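# Match the circled tile to the mat's reference tile

## Task

The reference picture has a ring around one tile: that is the tile to move. Set it on the mat so it matches the tile already lying there, with the same face upward and the same turn, and do not disturb the tile that was there first. The moved tile must sit entirely within the mat, anything of a different kind must be cleared off the mat, and nothing may end up tipped over.

## Robot and tools

Robot: one arm with six revolute joints and a two-finger parallel gripper, set on a table. Its base sits at (0, 0, 0.168) m in the scene frame and is slightly tilted. Scene frame: origin on the table top under the base, +z up, +y to the left when facing along +x. A camera stand is beside the table. Objects that fall or are left off the table fail the task, and loose items may occasionally get nudged by outside pushes.

Row layout (used by every tool that moves the arm): 7 plain numbers for this single arm, in this fixed order: waist (joint1), elbow (joint3), shoulder (joint2), wrist yaw (joint5), wrist pitch (joint4), wrist roll (joint6), then gripper opening. Note elbow comes before shoulder and yaw before pitch. The first six are absolute target joint angles in radians, not offsets. Stated ranges: waist -2.618 to 3.054, shoulder 0.000 to 3.142, elbow 0.000 to 3.142, wrist pitch -1.571 to 1.571, wrist yaw -1.571 to 1.571, wrist roll -2.094 to 2.094. Real ends may differ by up to 0.059 rad; a target more than 0.059 beyond a stated end (and beyond the present angle) is rejected, and one past the real end is clipped, reported as "joint sent to its limit". The seventh number is a commanded opening from -1 (shut) to +1 (wide open), an absolute setting; 0 is a real command, so resend the present value to keep the grip unchanged.

execute_actions(actions, cameras): actions is a list of actions; each action is a list of up to 15 rows, one per 1/30 s control step; a short action repeats its last row to fill 15 steps. Every action counts 0.5 s. Each joint's target is kept within a lead of its measured angle (0.339 rad for waist, shoulder, elbow; 2.2 for the wrist joints), and targets implying a gripper jump over 200 mm are scaled back, so big moves need several actions. An empty actions list returns the full state plus all camera images. cameras: list of names (cam_high, cam_low, cam_wrist), ["all"], or []; an unknown name voids the call.

move(target, speed, blend, opening_speed, grip_force, blocking, cameras): target is one 7-number row or a list of up to 15 rows (waypoints), all absolute joint angles as above, sharing a 10 s cap. Joints travel together, so the hand follows a curve and does not avoid obstacles. speed: rad/s for the joint with farthest to go, 0.01 to 12.57, default 0.5, one value or one per waypoint. blend: rad, corner rounding at intermediate waypoints; 0 means stop at each. opening_speed: rate of the opening change per second on the -1..1 scale, at least 0.2. grip_force: newtons per finger pad, 10 to 50, persists; lower forces close slowly. blocking=false returns after about 0.5 s while the motion continues; a new move replaces it. The result adds a "move:" line: done (within 0.035 rad of targets and at rest), off_target, moving, held or fault, plus limits=held if steps were withheld. done does not prove contact or no contact.

wait(seconds 0 to 10, cameras): let time pass holding the last command. stop(cameras): brake a running move. zoom_image(camera, region [x0,y0,x1,y1] pixels, at most 504 by 504): closer view of the newest image of cam_high, cam_low or cam_wrist (each 672x504). show_instructions(): shows the reference image(s), here one called manual. read_manual(section="licences"): licence texts only. finished_scene(scene): ends the current scene given its number; irreversible.

Result lines: Joint positions and Joint velocities per joint in the row order (rad, rad/s), then the finger-pad gap in m (0.094 fully open); velocities may read "within noise". Joint targets: angles currently driven toward; resend them to hold still. Tool commands: current gripper command. grip_measured: measured opening on the command scale, reading a little wide when empty and up to about 0.064 narrower than a firmly gripped hard part. Joint torques: total drive output per joint including gravity, with per-unit offsets and noise, positive toward larger angle; first three wrap at plus or minus 28 N m. "joint command not followed" means the clearance check altered targets. MOTOR HOT appears near 75 °C; at 90 °C the arm folds and idles for the rest of the scene; avoid holding loads, stretching out or pushing against unreachable poses for long.

Cameras: cam_high looks down from about (0.50, -0.01, 1.03); cam_low views from the side at about (0.93, 0.86, 0.25); cam_wrist rides on the gripper. Calibrations are approximate (millimetres to a centimetre).

Gripping: the pinch point is midway between the pads, about 1 cm behind the fingertips. To release, command an opening well above grip_measured. Close slowly on fragile items.

Avoid: fast contacts, pressing targets far past a surface, dropping or releasing a moving part, hitting the table or stand, knocking items over or off the table. Smooth, short motions are best.

Each tool is called after "Request:" as a command line: name --argument value for each argument, lists and objects as JSON in quotes; but a table of rows of numbers goes row by row, as --pt "numbers of a row", without its own name.

Reference images:

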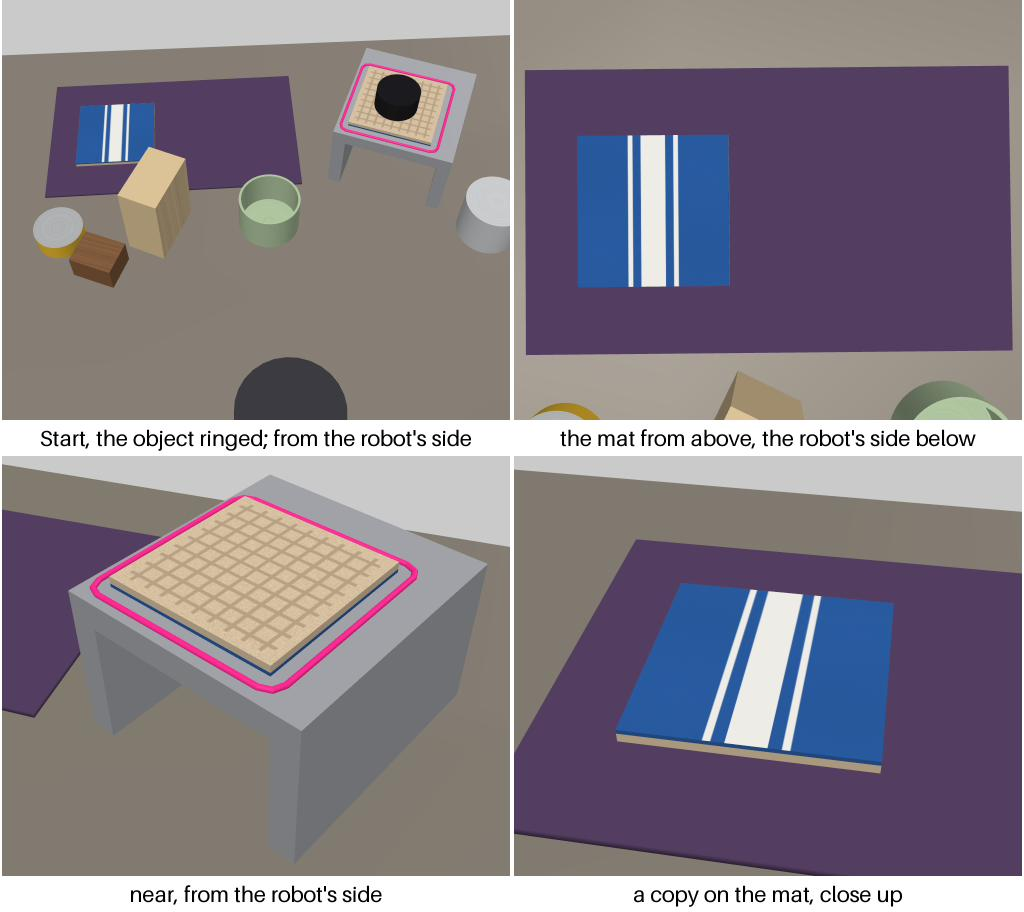

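## Session

Request:
execute_actions --actions '[]'

Scene clock: 0.00 s.
grip_measured=+1.000
Joint names: [waist, elbow, shoulder, wrist yaw, wrist pitch, wrist roll]
Joint positions: [1.238 1.178 2.584 1.259 1.009 -0.936 0.094]
Joint velocities: within noise
Joint torques (N m): no reading
Heat: 27 °C.
Joint targets: [1.247 1.182 2.580 1.253 1.005 -0.933]
Tool commands: gripper/opening=+1.0

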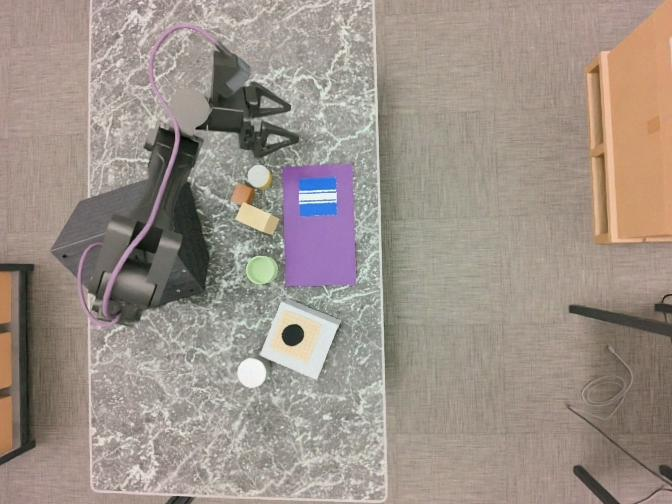

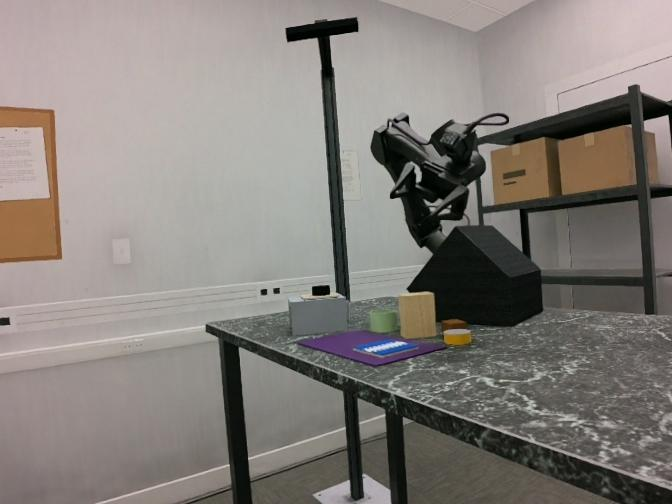

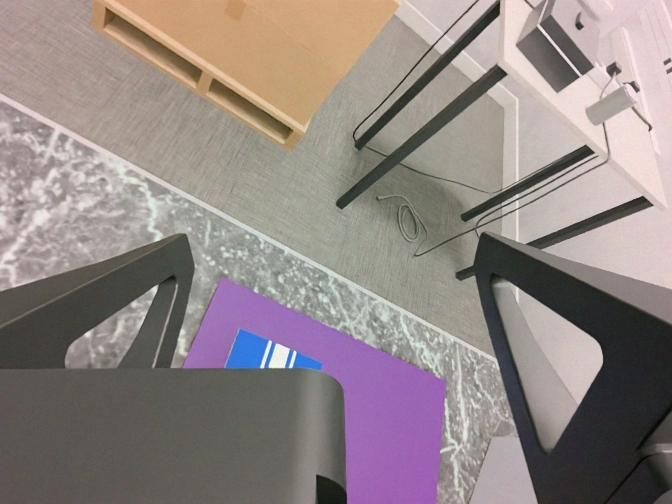

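Request:
zoom_image --camera "cam_high" --region '[220, 150, 370, 400]'

Request:
zoom_image --camera "cam_low" --region '[270, 270, 490, 380]'

Scaled by 2.016 from the camera's 672x504 image, which has a finer 960x720 frame.

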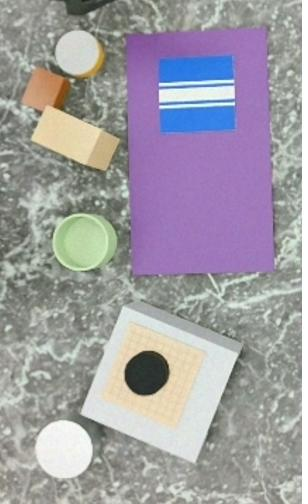

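Scaled by 2.291 from the camera's 672x504 image, which has a finer 960x720 frame.

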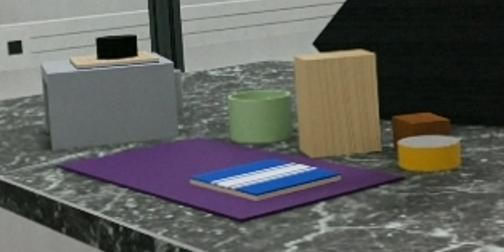

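Request:
move --target '[0.3486,1.443,1.688,0.775,-1.241,0.2,1]' --speed 1.2 --cameras '["all"]'

Scene clock: 41.90 s.
grip_measured=+1.000
Joint names: [waist, elbow, shoulder, wrist yaw, wrist pitch, wrist roll]
Joint positions: [0.351 1.431 1.699 0.782 -1.226 0.188 0.094]
Joint torques (N m): [4.97 6.01 -7.25 -0.1 -0.1 0.11]
Heat: 30 °C.
Joint targets: [0.349 1.443 1.688 0.775 -1.241 0.200]
move: done

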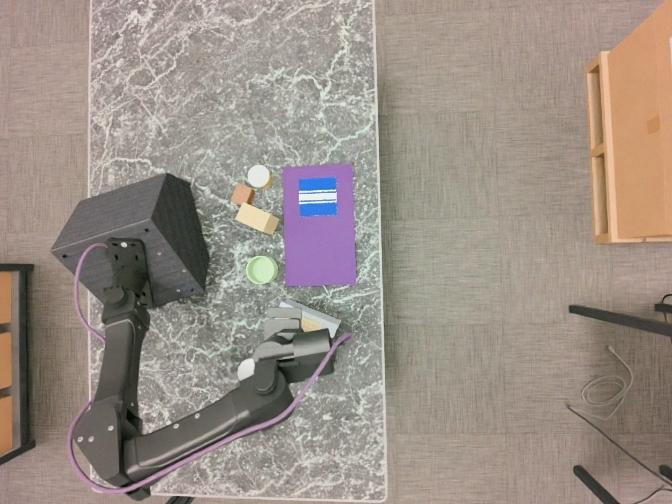

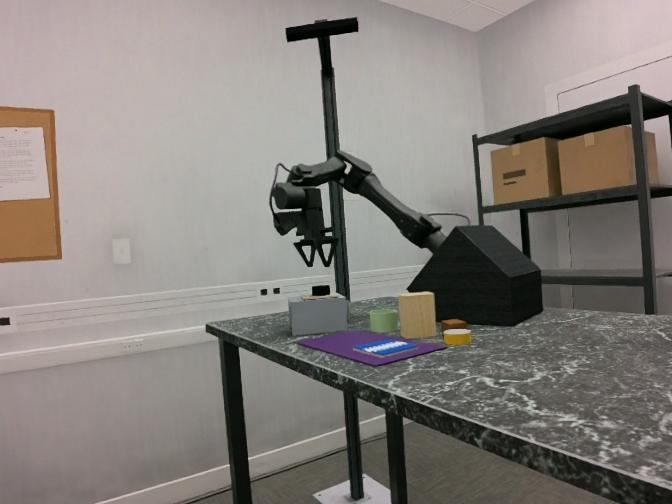

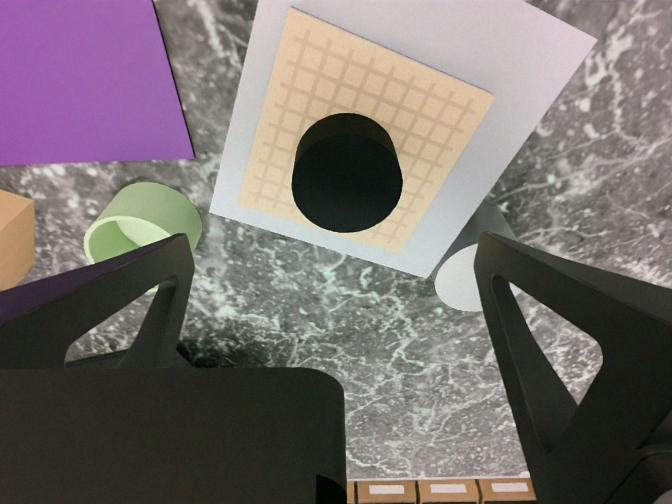

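Request:
move --pt "0.1656 1.2184 1.6818 0.7437 -0.8502 0.2 1" --pt "0.1656 1.2184 1.6818 0.7437 -0.8502 0.2 -0.1" --speed 0.5 --opening_speed 2 --cameras '["all"]'

Scene clock: 49.43 s.
grip_measured=-0.020
Joint names: [waist, elbow, shoulder, wrist yaw, wrist pitch, wrist roll]
Joint positions: [0.17 1.226 1.699 0.75 -0.865 0.189 0.046]
Joint torques (N m): [4.68 4.04 -8.76 -0.08 0.26 0.14]
Heat: 29 °C.
Joint targets: [0.166 1.218 1.682 0.744 -0.850 0.200]
move: done

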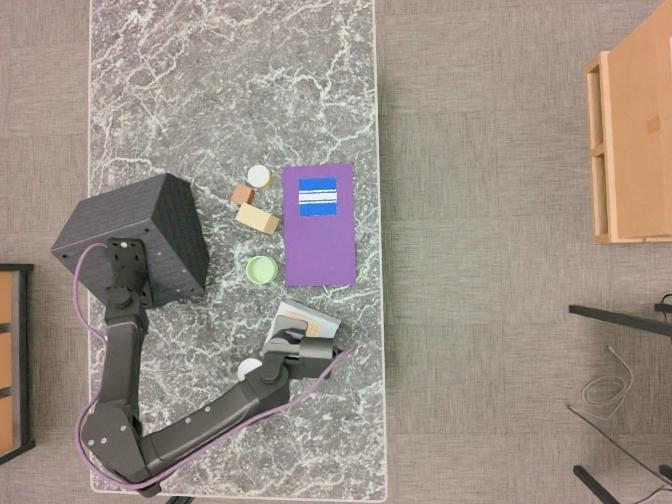

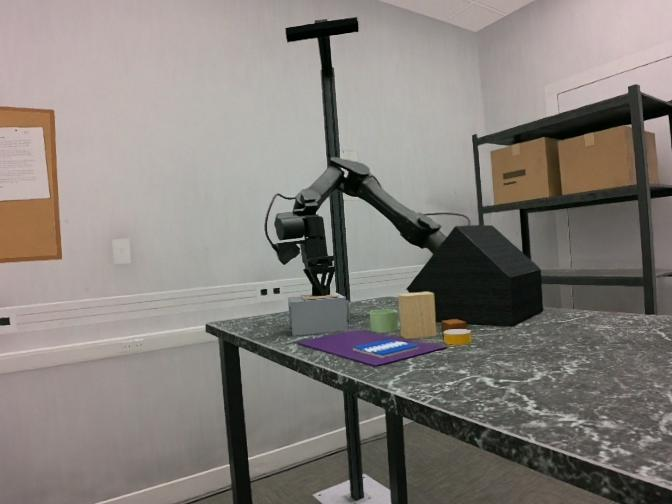

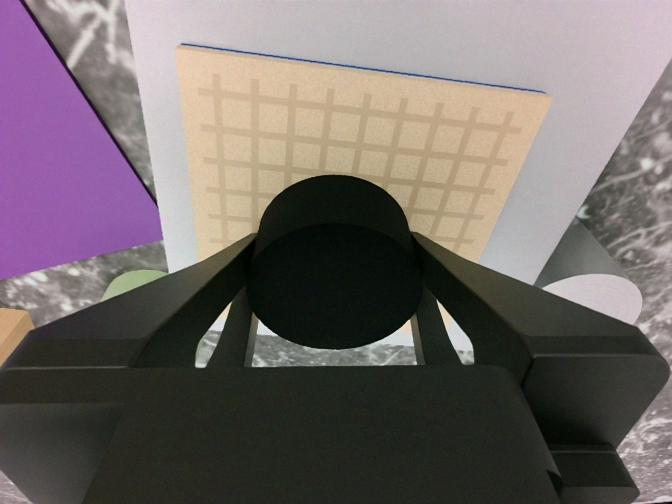

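Request:
move --pt "0.3486 1.443 1.688 0.775 -1.241 0.2 -0.1" --pt "-0.1383 2.19 1.82 0.631 -1.449 0.2 -0.1" --pt "-0.388 1.793 1.9194 0.4967 -0.8074 0.2 -0.1" --speed '[1,1,0.6]' --blend '[0.1,0.1,0]' --cameras '["all"]'

Scene clock: 55.87 s.
grip_measured=-0.020
Joint names: [waist, elbow, shoulder, wrist yaw, wrist pitch, wrist roll]
Joint positions: [-0.387 1.798 1.898 0.504 -0.822 0.19 0.046]
Joint torques (N m): [4.33 5.14 -11.06 -0.09 0.36 0.12]
Heat: 29 °C.
Joint targets: [-0.388 1.793 1.919 0.497 -0.807 0.200]
move: done

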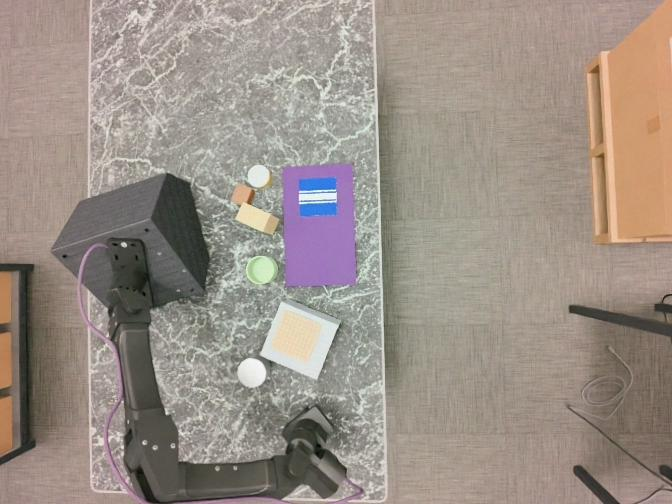

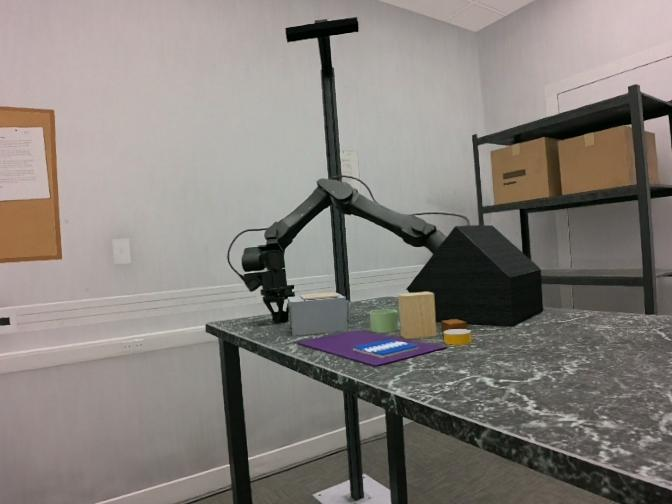

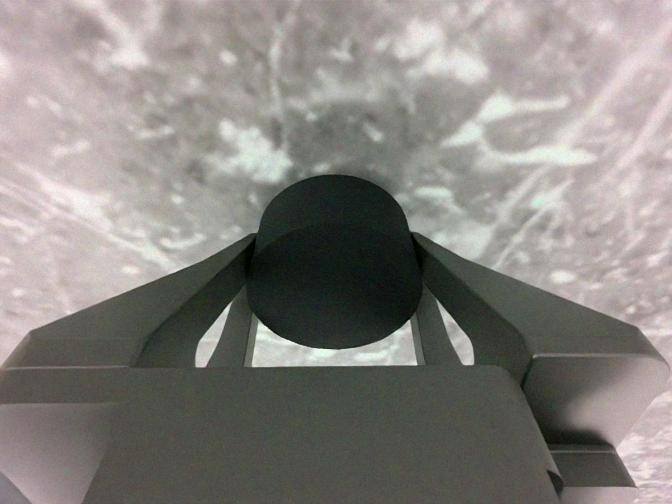

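Request:
move --pt "-0.396 1.777 1.946 0.488 -0.781 0.2 -0.1" --speed 0.15 --cameras '["cam_low","cam_wrist"]'

Request:
zoom_image --camera "cam_low" --region '[210, 220, 420, 360]'

Scene clock: 58.97 s.
grip_measured=-0.020
Joint names: [waist, elbow, shoulder, wrist yaw, wrist pitch, wrist roll]
Joint positions: [-0.387 1.79 1.911 0.497 -0.799 0.19 0.046]
Joint torques (N m): [3.82 4.36 -9.85 -0.13 0.41 0.13]
Heat: 29 °C.
Joint targets: [-0.396 1.777 1.946 0.488 -0.781 0.200]
move: done
Images, in order (width x height): cam_low 672x504, cam_wrist 672x504.

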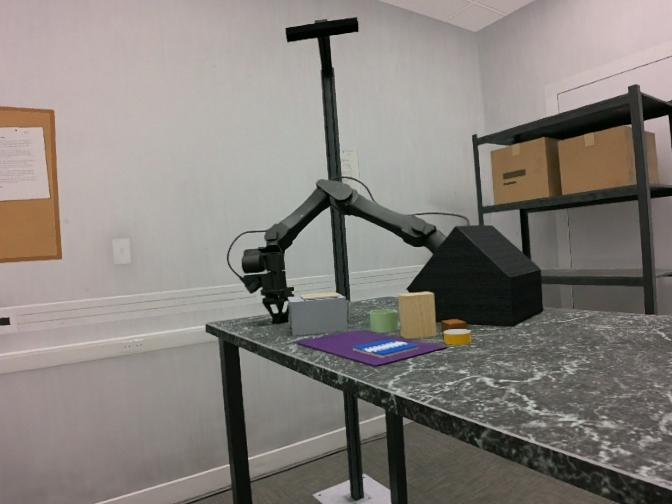

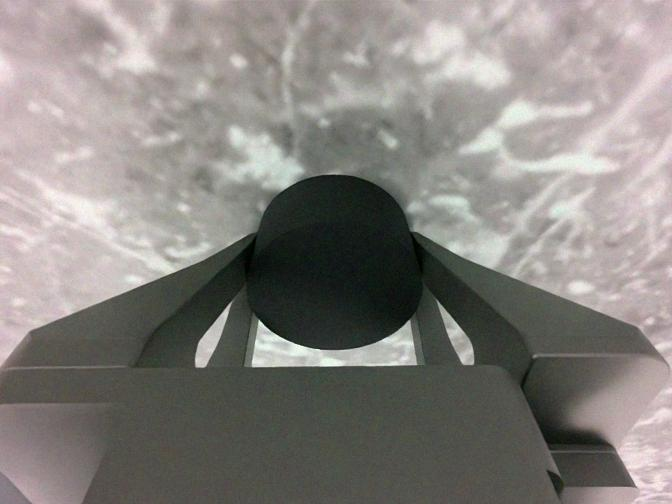

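Scaled by 2.400 from the camera's 672x504 image, which has a finer 960x720 frame.

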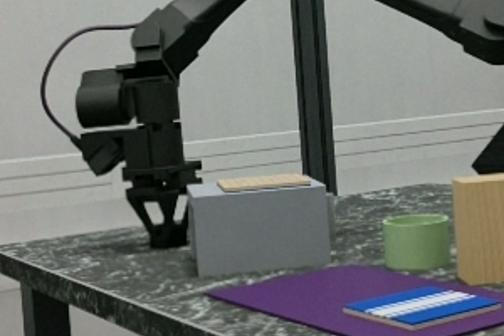

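Request:
move --pt "-0.396 1.777 1.940 0.488 -0.781 0.2 -0.1" --pt "-0.396 1.777 1.940 0.488 -0.781 0.2 1" --opening_speed 1.5

Request:
move --pt "-0.1383 2.19 1.82 0.631 -1.449 0.2 1" --pt "0.4306 1.5 1.8664 0.7787 -1.2 0.4 -1" --pt "0.2508 1.2854 1.9054 0.7622 -0.7719 0.4 -1" --speed '[0.8,1,0.5]' --blend '[0.1,0,0]' --cameras '["all"]'

Request:
zoom_image --camera "cam_low" --region '[210, 220, 420, 360]'

Scene clock: 84.60 s.
grip_measured=+0.998
Joint names: [waist, elbow, shoulder, wrist yaw, wrist pitch, wrist roll]
Joint positions: [-0.387 1.79 1.911 0.495 -0.796 0.19 0.094]
Joint torques (N m): [3.78 4.46 -10.41 -0.09 0.37 0.14]
Heat: 29 °C.
Joint targets: [-0.396 1.777 1.940 0.488 -0.781 0.200]
move: done

Scene clock: 89.07 s.
grip_measured=-0.990
Joint names: [waist, elbow, shoulder, wrist yaw, wrist pitch, wrist roll]
Joint positions: [0.258 1.294 1.887 0.758 -0.787 0.39 0]
Joint torques (N m): [5.42 3.85 -6.24 0.03 0.31 0.13]
Heat: 29 °C.
Joint targets: [0.251 1.285 1.905 0.762 -0.772 0.400]
move: done

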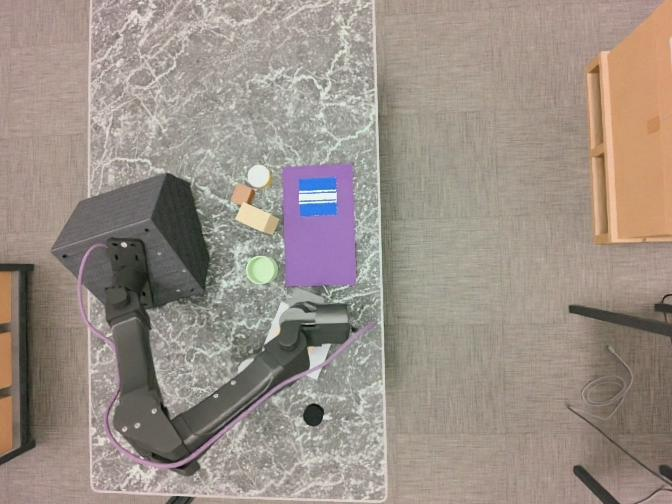

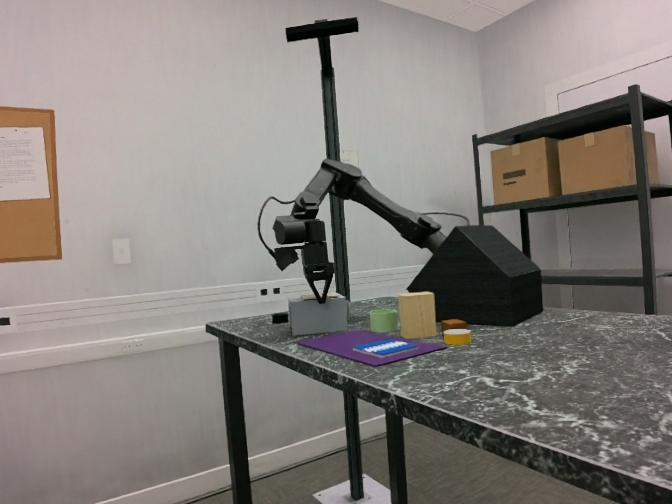

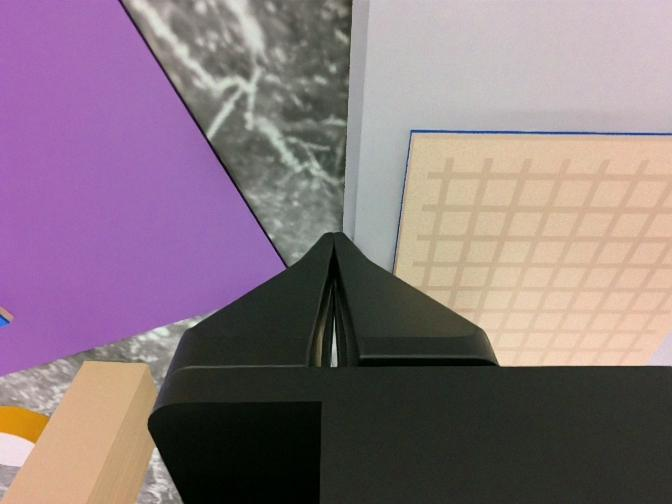

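Scaled by 2.400 from the camera's 672x504 image, which has a finer 960x720 frame.

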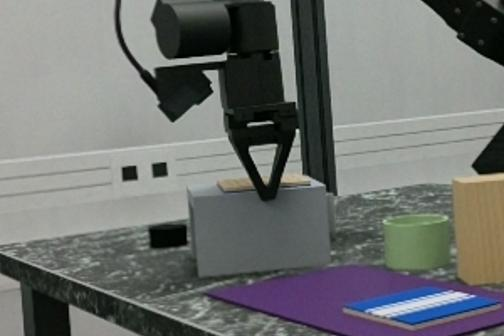

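Request:
move --target '[0.2684,1.3006,1.8958,0.7652,-0.8132,0.4,-1]' --cameras '["cam_low","cam_wrist"]'

Request:
zoom_image --camera "cam_low" --region '[280, 260, 370, 320]'

Scene clock: 95.90 s.
grip_measured=-0.990
Joint names: [waist, elbow, shoulder, wrist yaw, wrist pitch, wrist roll]
Joint positions: [0.258 1.294 1.887 0.758 -0.794 0.39 0]
Joint torques (N m): [6.82 5.05 -7.01 0.07 -0.1 0.13]
Heat: 28 °C.
Joint targets: [0.268 1.301 1.896 0.765 -0.813 0.400]
move: done
Images, in order (width x height): cam_low 672x504, cam_wrist 672x504.

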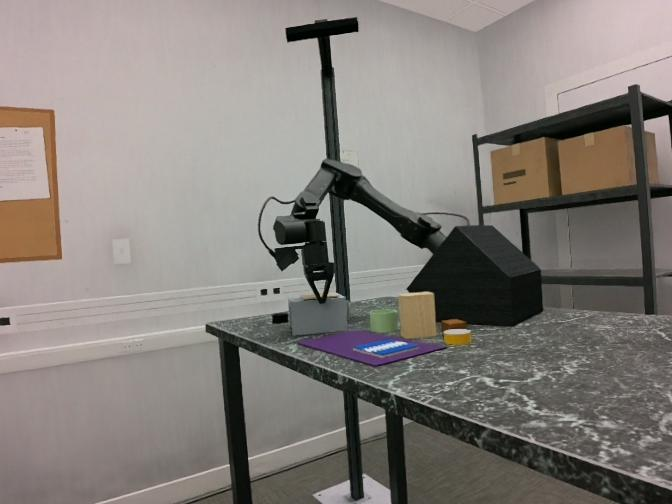

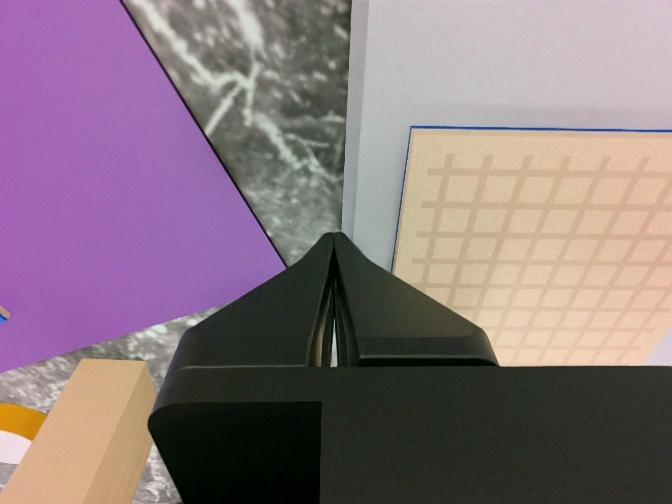

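Scaled by 5.600 from the camera's 672x504 image, which has a finer 960x720 frame.

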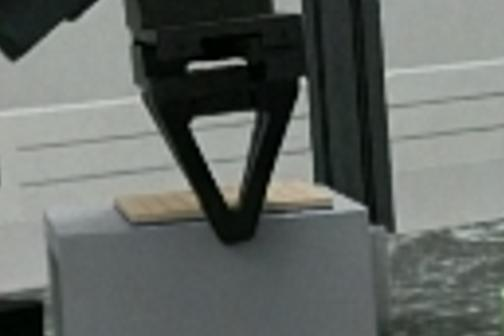

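Request:
move --target '[0.286,1.316,1.886,0.768,-0.855,0.4,-1]' --cameras '["cam_low"]'

Request:
zoom_image --camera "cam_low" --region '[280, 260, 370, 320]'

Scene clock: 98.53 s.
grip_measured=-0.990
Joint names: [waist, elbow, shoulder, wrist yaw, wrist pitch, wrist roll]
Joint positions: [0.263 1.301 1.887 0.754 -0.828 0.39 0]
Joint torques (N m): [7.9 5.79 -7.82 0.15 -0.22 0.12]
Heat: 28 °C.
Joint targets: [0.286 1.316 1.886 0.768 -0.855 0.400]
move: done
Images, in order (width x height): cam_low 672x504.

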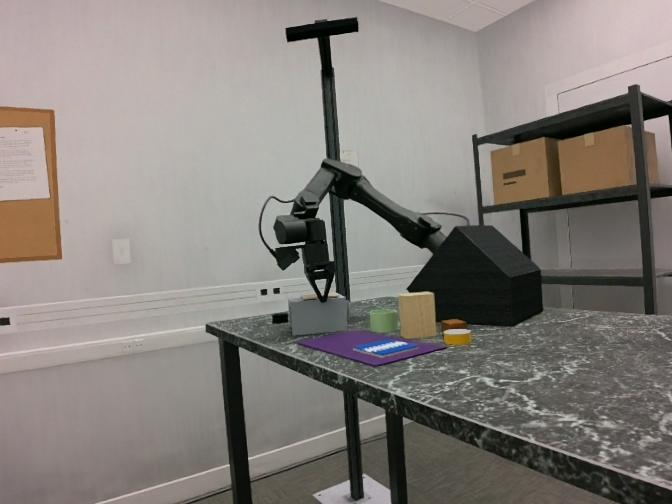

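Scaled by 5.600 from the camera's 672x504 image, which has a finer 960x720 frame.

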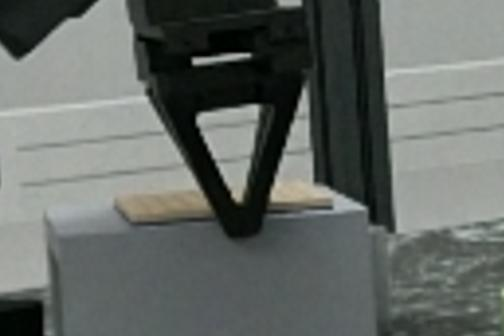

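Request:
move --pt "0.303 1.332 1.876 0.771 -0.897 0.4 -1" --pt "0.28 1.313 1.843 0.767 -0.887 0.4 -1" --cameras '["cam_low","cam_wrist"]' --speed 0.2

Request:
zoom_image --camera "cam_low" --region '[280, 260, 370, 320]'

Scene clock: 101.93 s.
grip_measured=-0.990
Joint names: [waist, elbow, shoulder, wrist yaw, wrist pitch, wrist roll]
Joint positions: [0.276 1.316 1.867 0.758 -0.879 0.39 0]
Joint velocities: [-0.007 -0.007 -0.022 0.154 0.007 0.051 -0.002]
Joint torques (N m): [6.17 4.33 -9.81 0.08 -0.01 0.12]
Heat: 28 °C.
Joint targets: [0.280 1.313 1.843 0.767 -0.887 0.400]
move: done
Images, in order (width x height): cam_low 672x504, cam_wrist 672x504.

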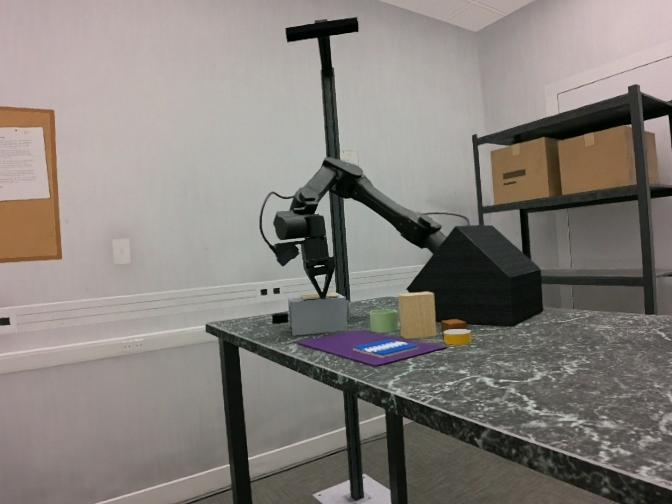

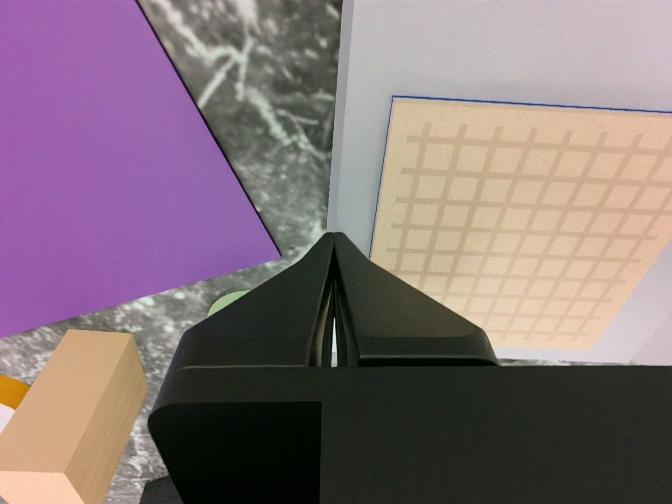

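Scaled by 5.600 from the camera's 672x504 image, which has a finer 960x720 frame.

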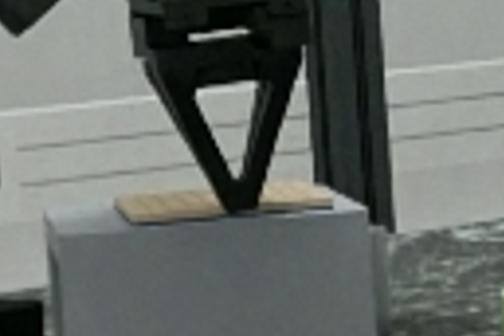

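Request:
move --target '[0.236,1.279,1.761,0.759,-0.888,0.4,-1]' --cameras '["cam_low","cam_wrist"]' --speed 0.12

Request:
zoom_image --camera "cam_low" --region '[280, 260, 370, 320]'

Scene clock: 105.30 s.
grip_measured=-0.990
Joint names: [waist, elbow, shoulder, wrist yaw, wrist pitch, wrist roll]
Joint positions: [0.242 1.29 1.786 0.758 -0.879 0.39 0]
Joint torques (N m): [5.05 3.85 -9.57 0 0.01 0.14]
Heat: 28 °C.
Joint targets: [0.236 1.279 1.761 0.759 -0.888 0.400]
move: done
Images, in order (width x height): cam_low 672x504, cam_wrist 672x504.

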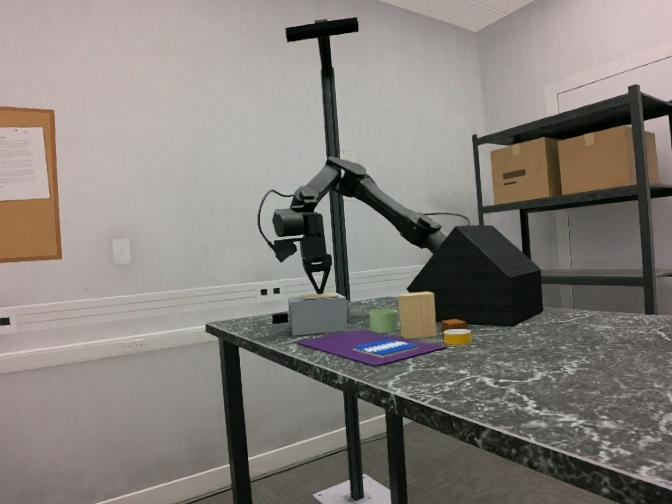

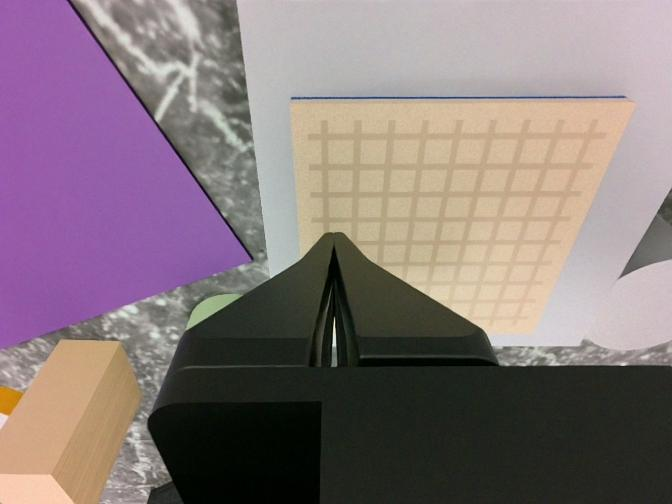

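Scaled by 5.600 from the camera's 672x504 image, which has a finer 960x720 frame.

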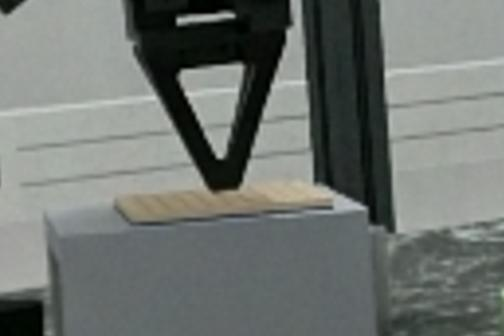

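Request:
move --pt "0.2005 1.2508 1.7773 0.7522 -0.819 0.4 -1" --pt "0.1136 1.2138 1.6741 0.7296 -0.8078 0.4 -1" --pt "0.0666 1.204 1.6264 0.7183 -0.8054 0.4 -1" --cameras '["cam_low","cam_wrist"]' --speed 0.12 --blend '[0.0,0.05,0]'

Request:
zoom_image --camera "cam_low" --region '[280, 260, 370, 320]'

Scene clock: 112.23 s.
grip_measured=-0.990
Joint names: [waist, elbow, shoulder, wrist yaw, wrist pitch, wrist roll]
Joint positions: [0.088 1.226 1.631 0.703 -0.815 0.39 0]
Joint torques (N m): [2.91 3.14 -7.83 0.16 0.28 0.13]
Heat: 28 °C.
Joint targets: [0.066 1.204 1.626 0.718 -0.805 0.400]
move: done; blend cut to 0.0238 rad at target 2
Images, in order (width x height): cam_low 672x504, cam_wrist 672x504.

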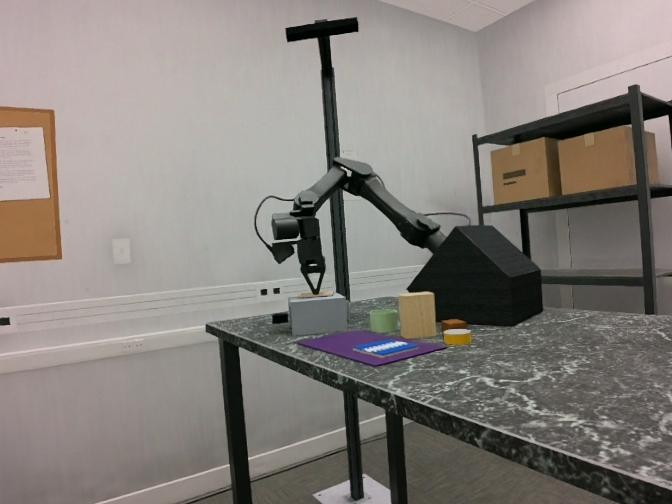

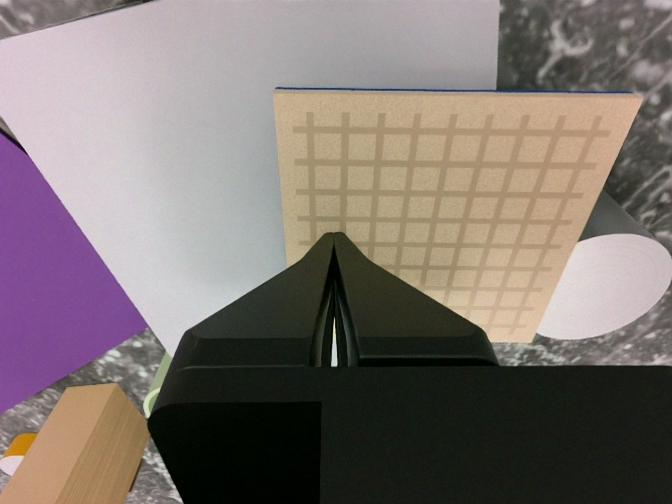

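Scaled by 5.600 from the camera's 672x504 image, which has a finer 960x720 frame.

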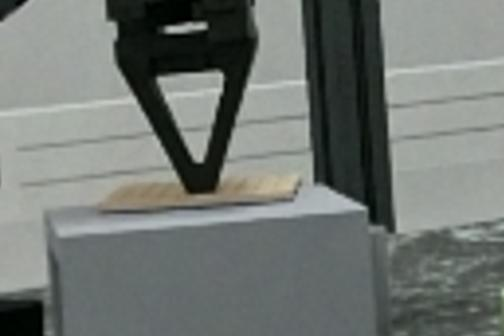

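Request:
move --pt "0.25 1.42 1.65 0.75 -1.2 0.4 -1" --pt "-0.3 2.19 1.82 0.631 -1.449 0.4 1" --cameras '["cam_high"]' --speed 0.9 --blend '[0.1,0]'

Request:
zoom_image --camera "cam_high" --region '[220, 280, 380, 400]'

Scene clock: 116.67 s.
grip_measured=+0.998
Joint names: [waist, elbow, shoulder, wrist yaw, wrist pitch, wrist roll]
Joint positions: [-0.3 2.176 1.791 0.636 -1.434 0.39 0.094]
Joint torques (N m): [3.84 7.04 -9.7 0.02 -0.15 0.13]
Heat: 28 °C.
Joint targets: [-0.300 2.190 1.820 0.631 -1.449 0.400]
move: done
Images, in order (width x height): cam_high 672x504.

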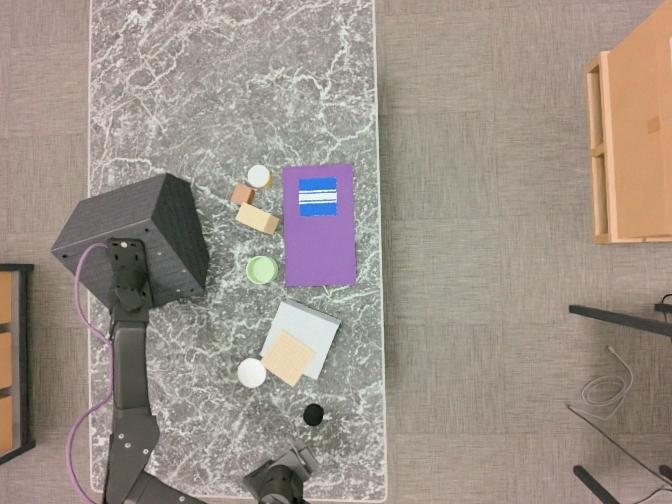

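Scaled by 3.150 from the camera's 672x504 image, which has a finer 960x720 frame.

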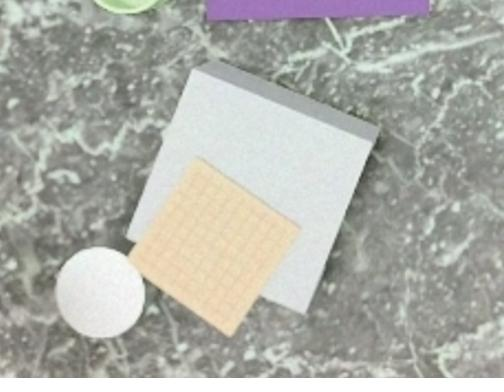

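Request:
move --pt "-1.0415 1.3214 1.635 -1.445 -1.52 -1.15 0.3" --pt "-1.061 1.445 1.98 -1.4396 -1.45 -1.153 0.3" --pt "-0.9499 1.583 2.036 -1.2755 -1.51 -1.1085 0.3" --cameras '["all"]' --speed '[1.2,0.5,0.3]' --blend '[0.0,0.05,0]'

Request:
zoom_image --camera "cam_low" --region '[230, 230, 380, 350]'

Scene clock: 135.93 s.
grip_measured=+0.302
Joint names: [waist, elbow, shoulder, wrist yaw, wrist pitch, wrist roll]
Joint positions: [-0.973 1.404 1.69 -1.13 -1.509 -0.915 0.061]
Joint torques (N m): [1.81 4.12 -11.22 -0.37 -1.31 0.05]
Heat: 29 °C.
Joint targets: [-0.964 1.411 1.691 -1.129 -1.503 -0.909]
move: held (a check stopped the path); path passed 0 of 3 targets; limits=held; the shoulder is farthest, 0.346 rad from its target
joint command not followed: on one or more control steps a check withheld the commanded joint targets, and the robot was not sent them on those steps.
cause: the commanded joint targets, or the way to them, would bring two parts of the arm too close to each other (its wrist (the part past the wrist pitch) and its wrist camera, with the wrist yaw and the wrist roll between them, 6 mm apart when it was first held).

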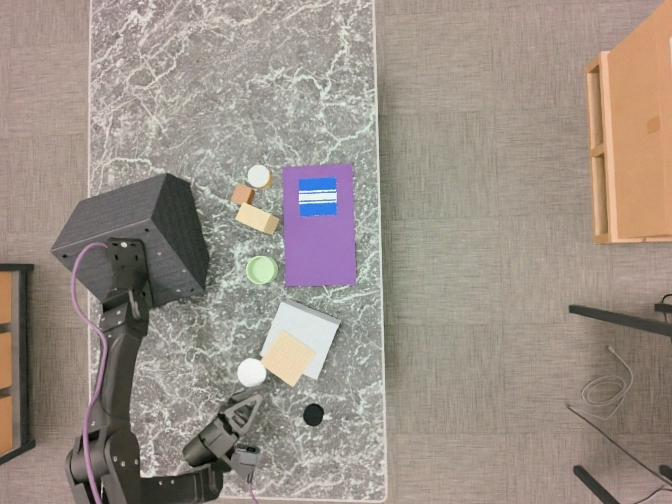

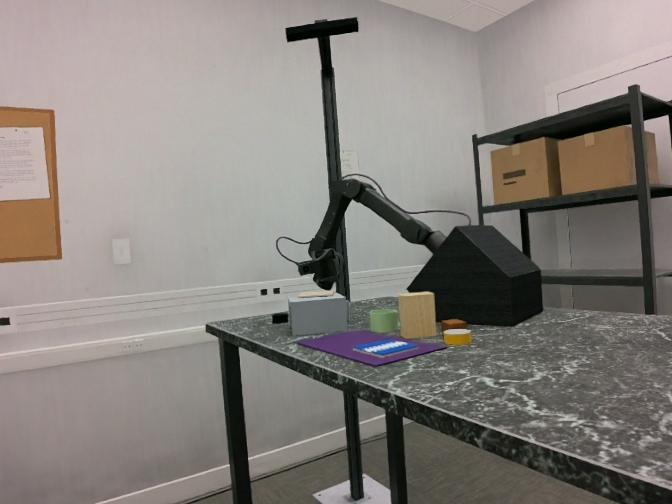

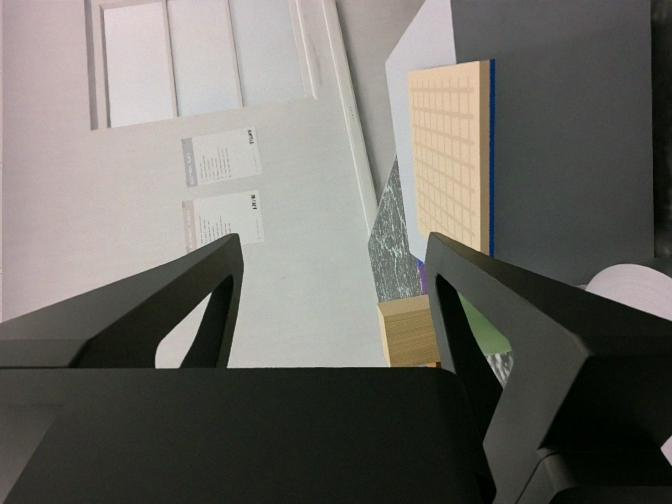

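Scaled by 3.360 from the camera's 672x504 image, which has a finer 960x720 frame.

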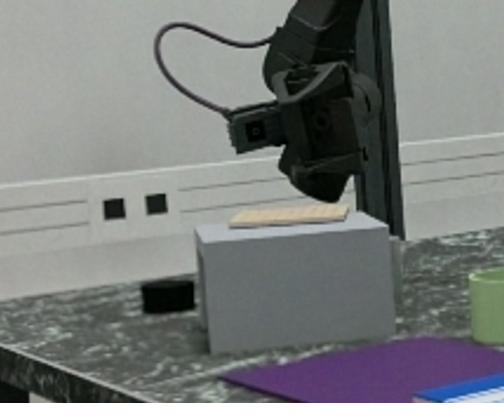

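Request:
move --pt "-0.98 1.4 1.66 -1.13 -1.5 0.5 0.3" --pt "-1.0415 1.3214 1.635 -1.44 -1.52 1.99 0.3" --pt "-1.061 1.445 1.98 -1.4396 -1.45 1.989 0.3" --pt "-0.9499 1.583 2.036 -1.2755 -1.51 2.033 0.3" --cameras '["all"]' --speed '[1.2,1.2,0.5,0.3]' --blend '[0.1,0.05,0.05,0]'

Request:
zoom_image --camera "cam_low" --region '[230, 230, 380, 350]'

Scene clock: 145.67 s.
grip_measured=+0.302
Joint names: [waist, elbow, shoulder, wrist yaw, wrist pitch, wrist roll]
Joint positions: [-0.962 1.579 1.974 -1.279 -1.553 2.015 0.061]
Joint torques (N m): [2.48 3.41 -7.04 -0.3 -0.93 0.21]
Heat: 29 °C.
Joint targets: [-0.950 1.583 2.036 -1.276 -1.510 2.033]
move: off_target; the shoulder is farthest, 0.062 rad from its target

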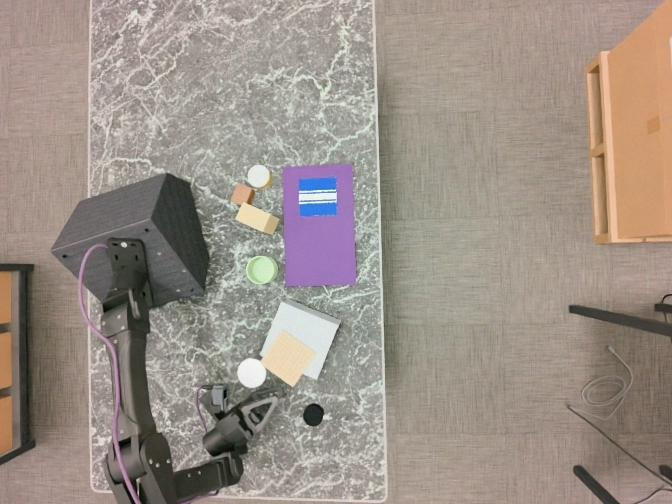

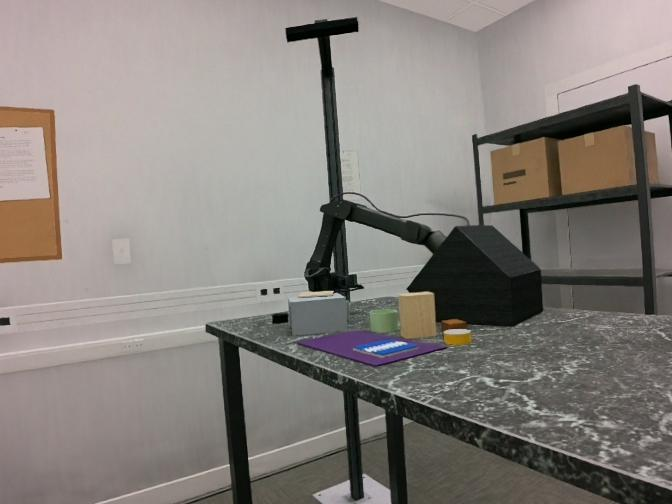

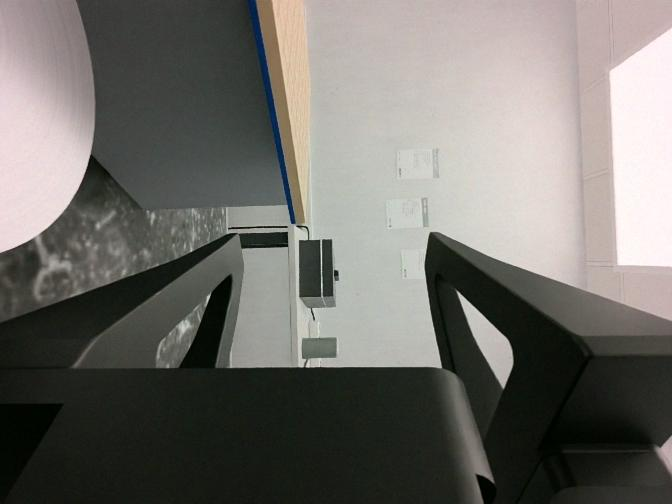

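Scaled by 3.360 from the camera's 672x504 image, which has a finer 960x720 frame.

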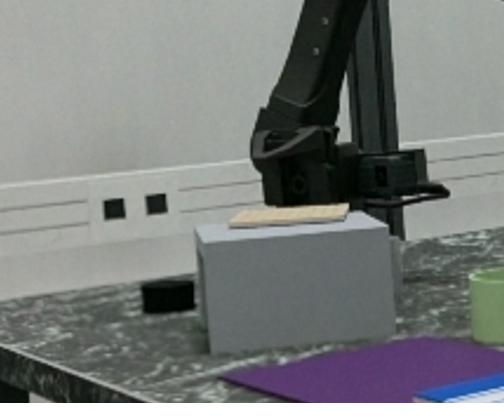

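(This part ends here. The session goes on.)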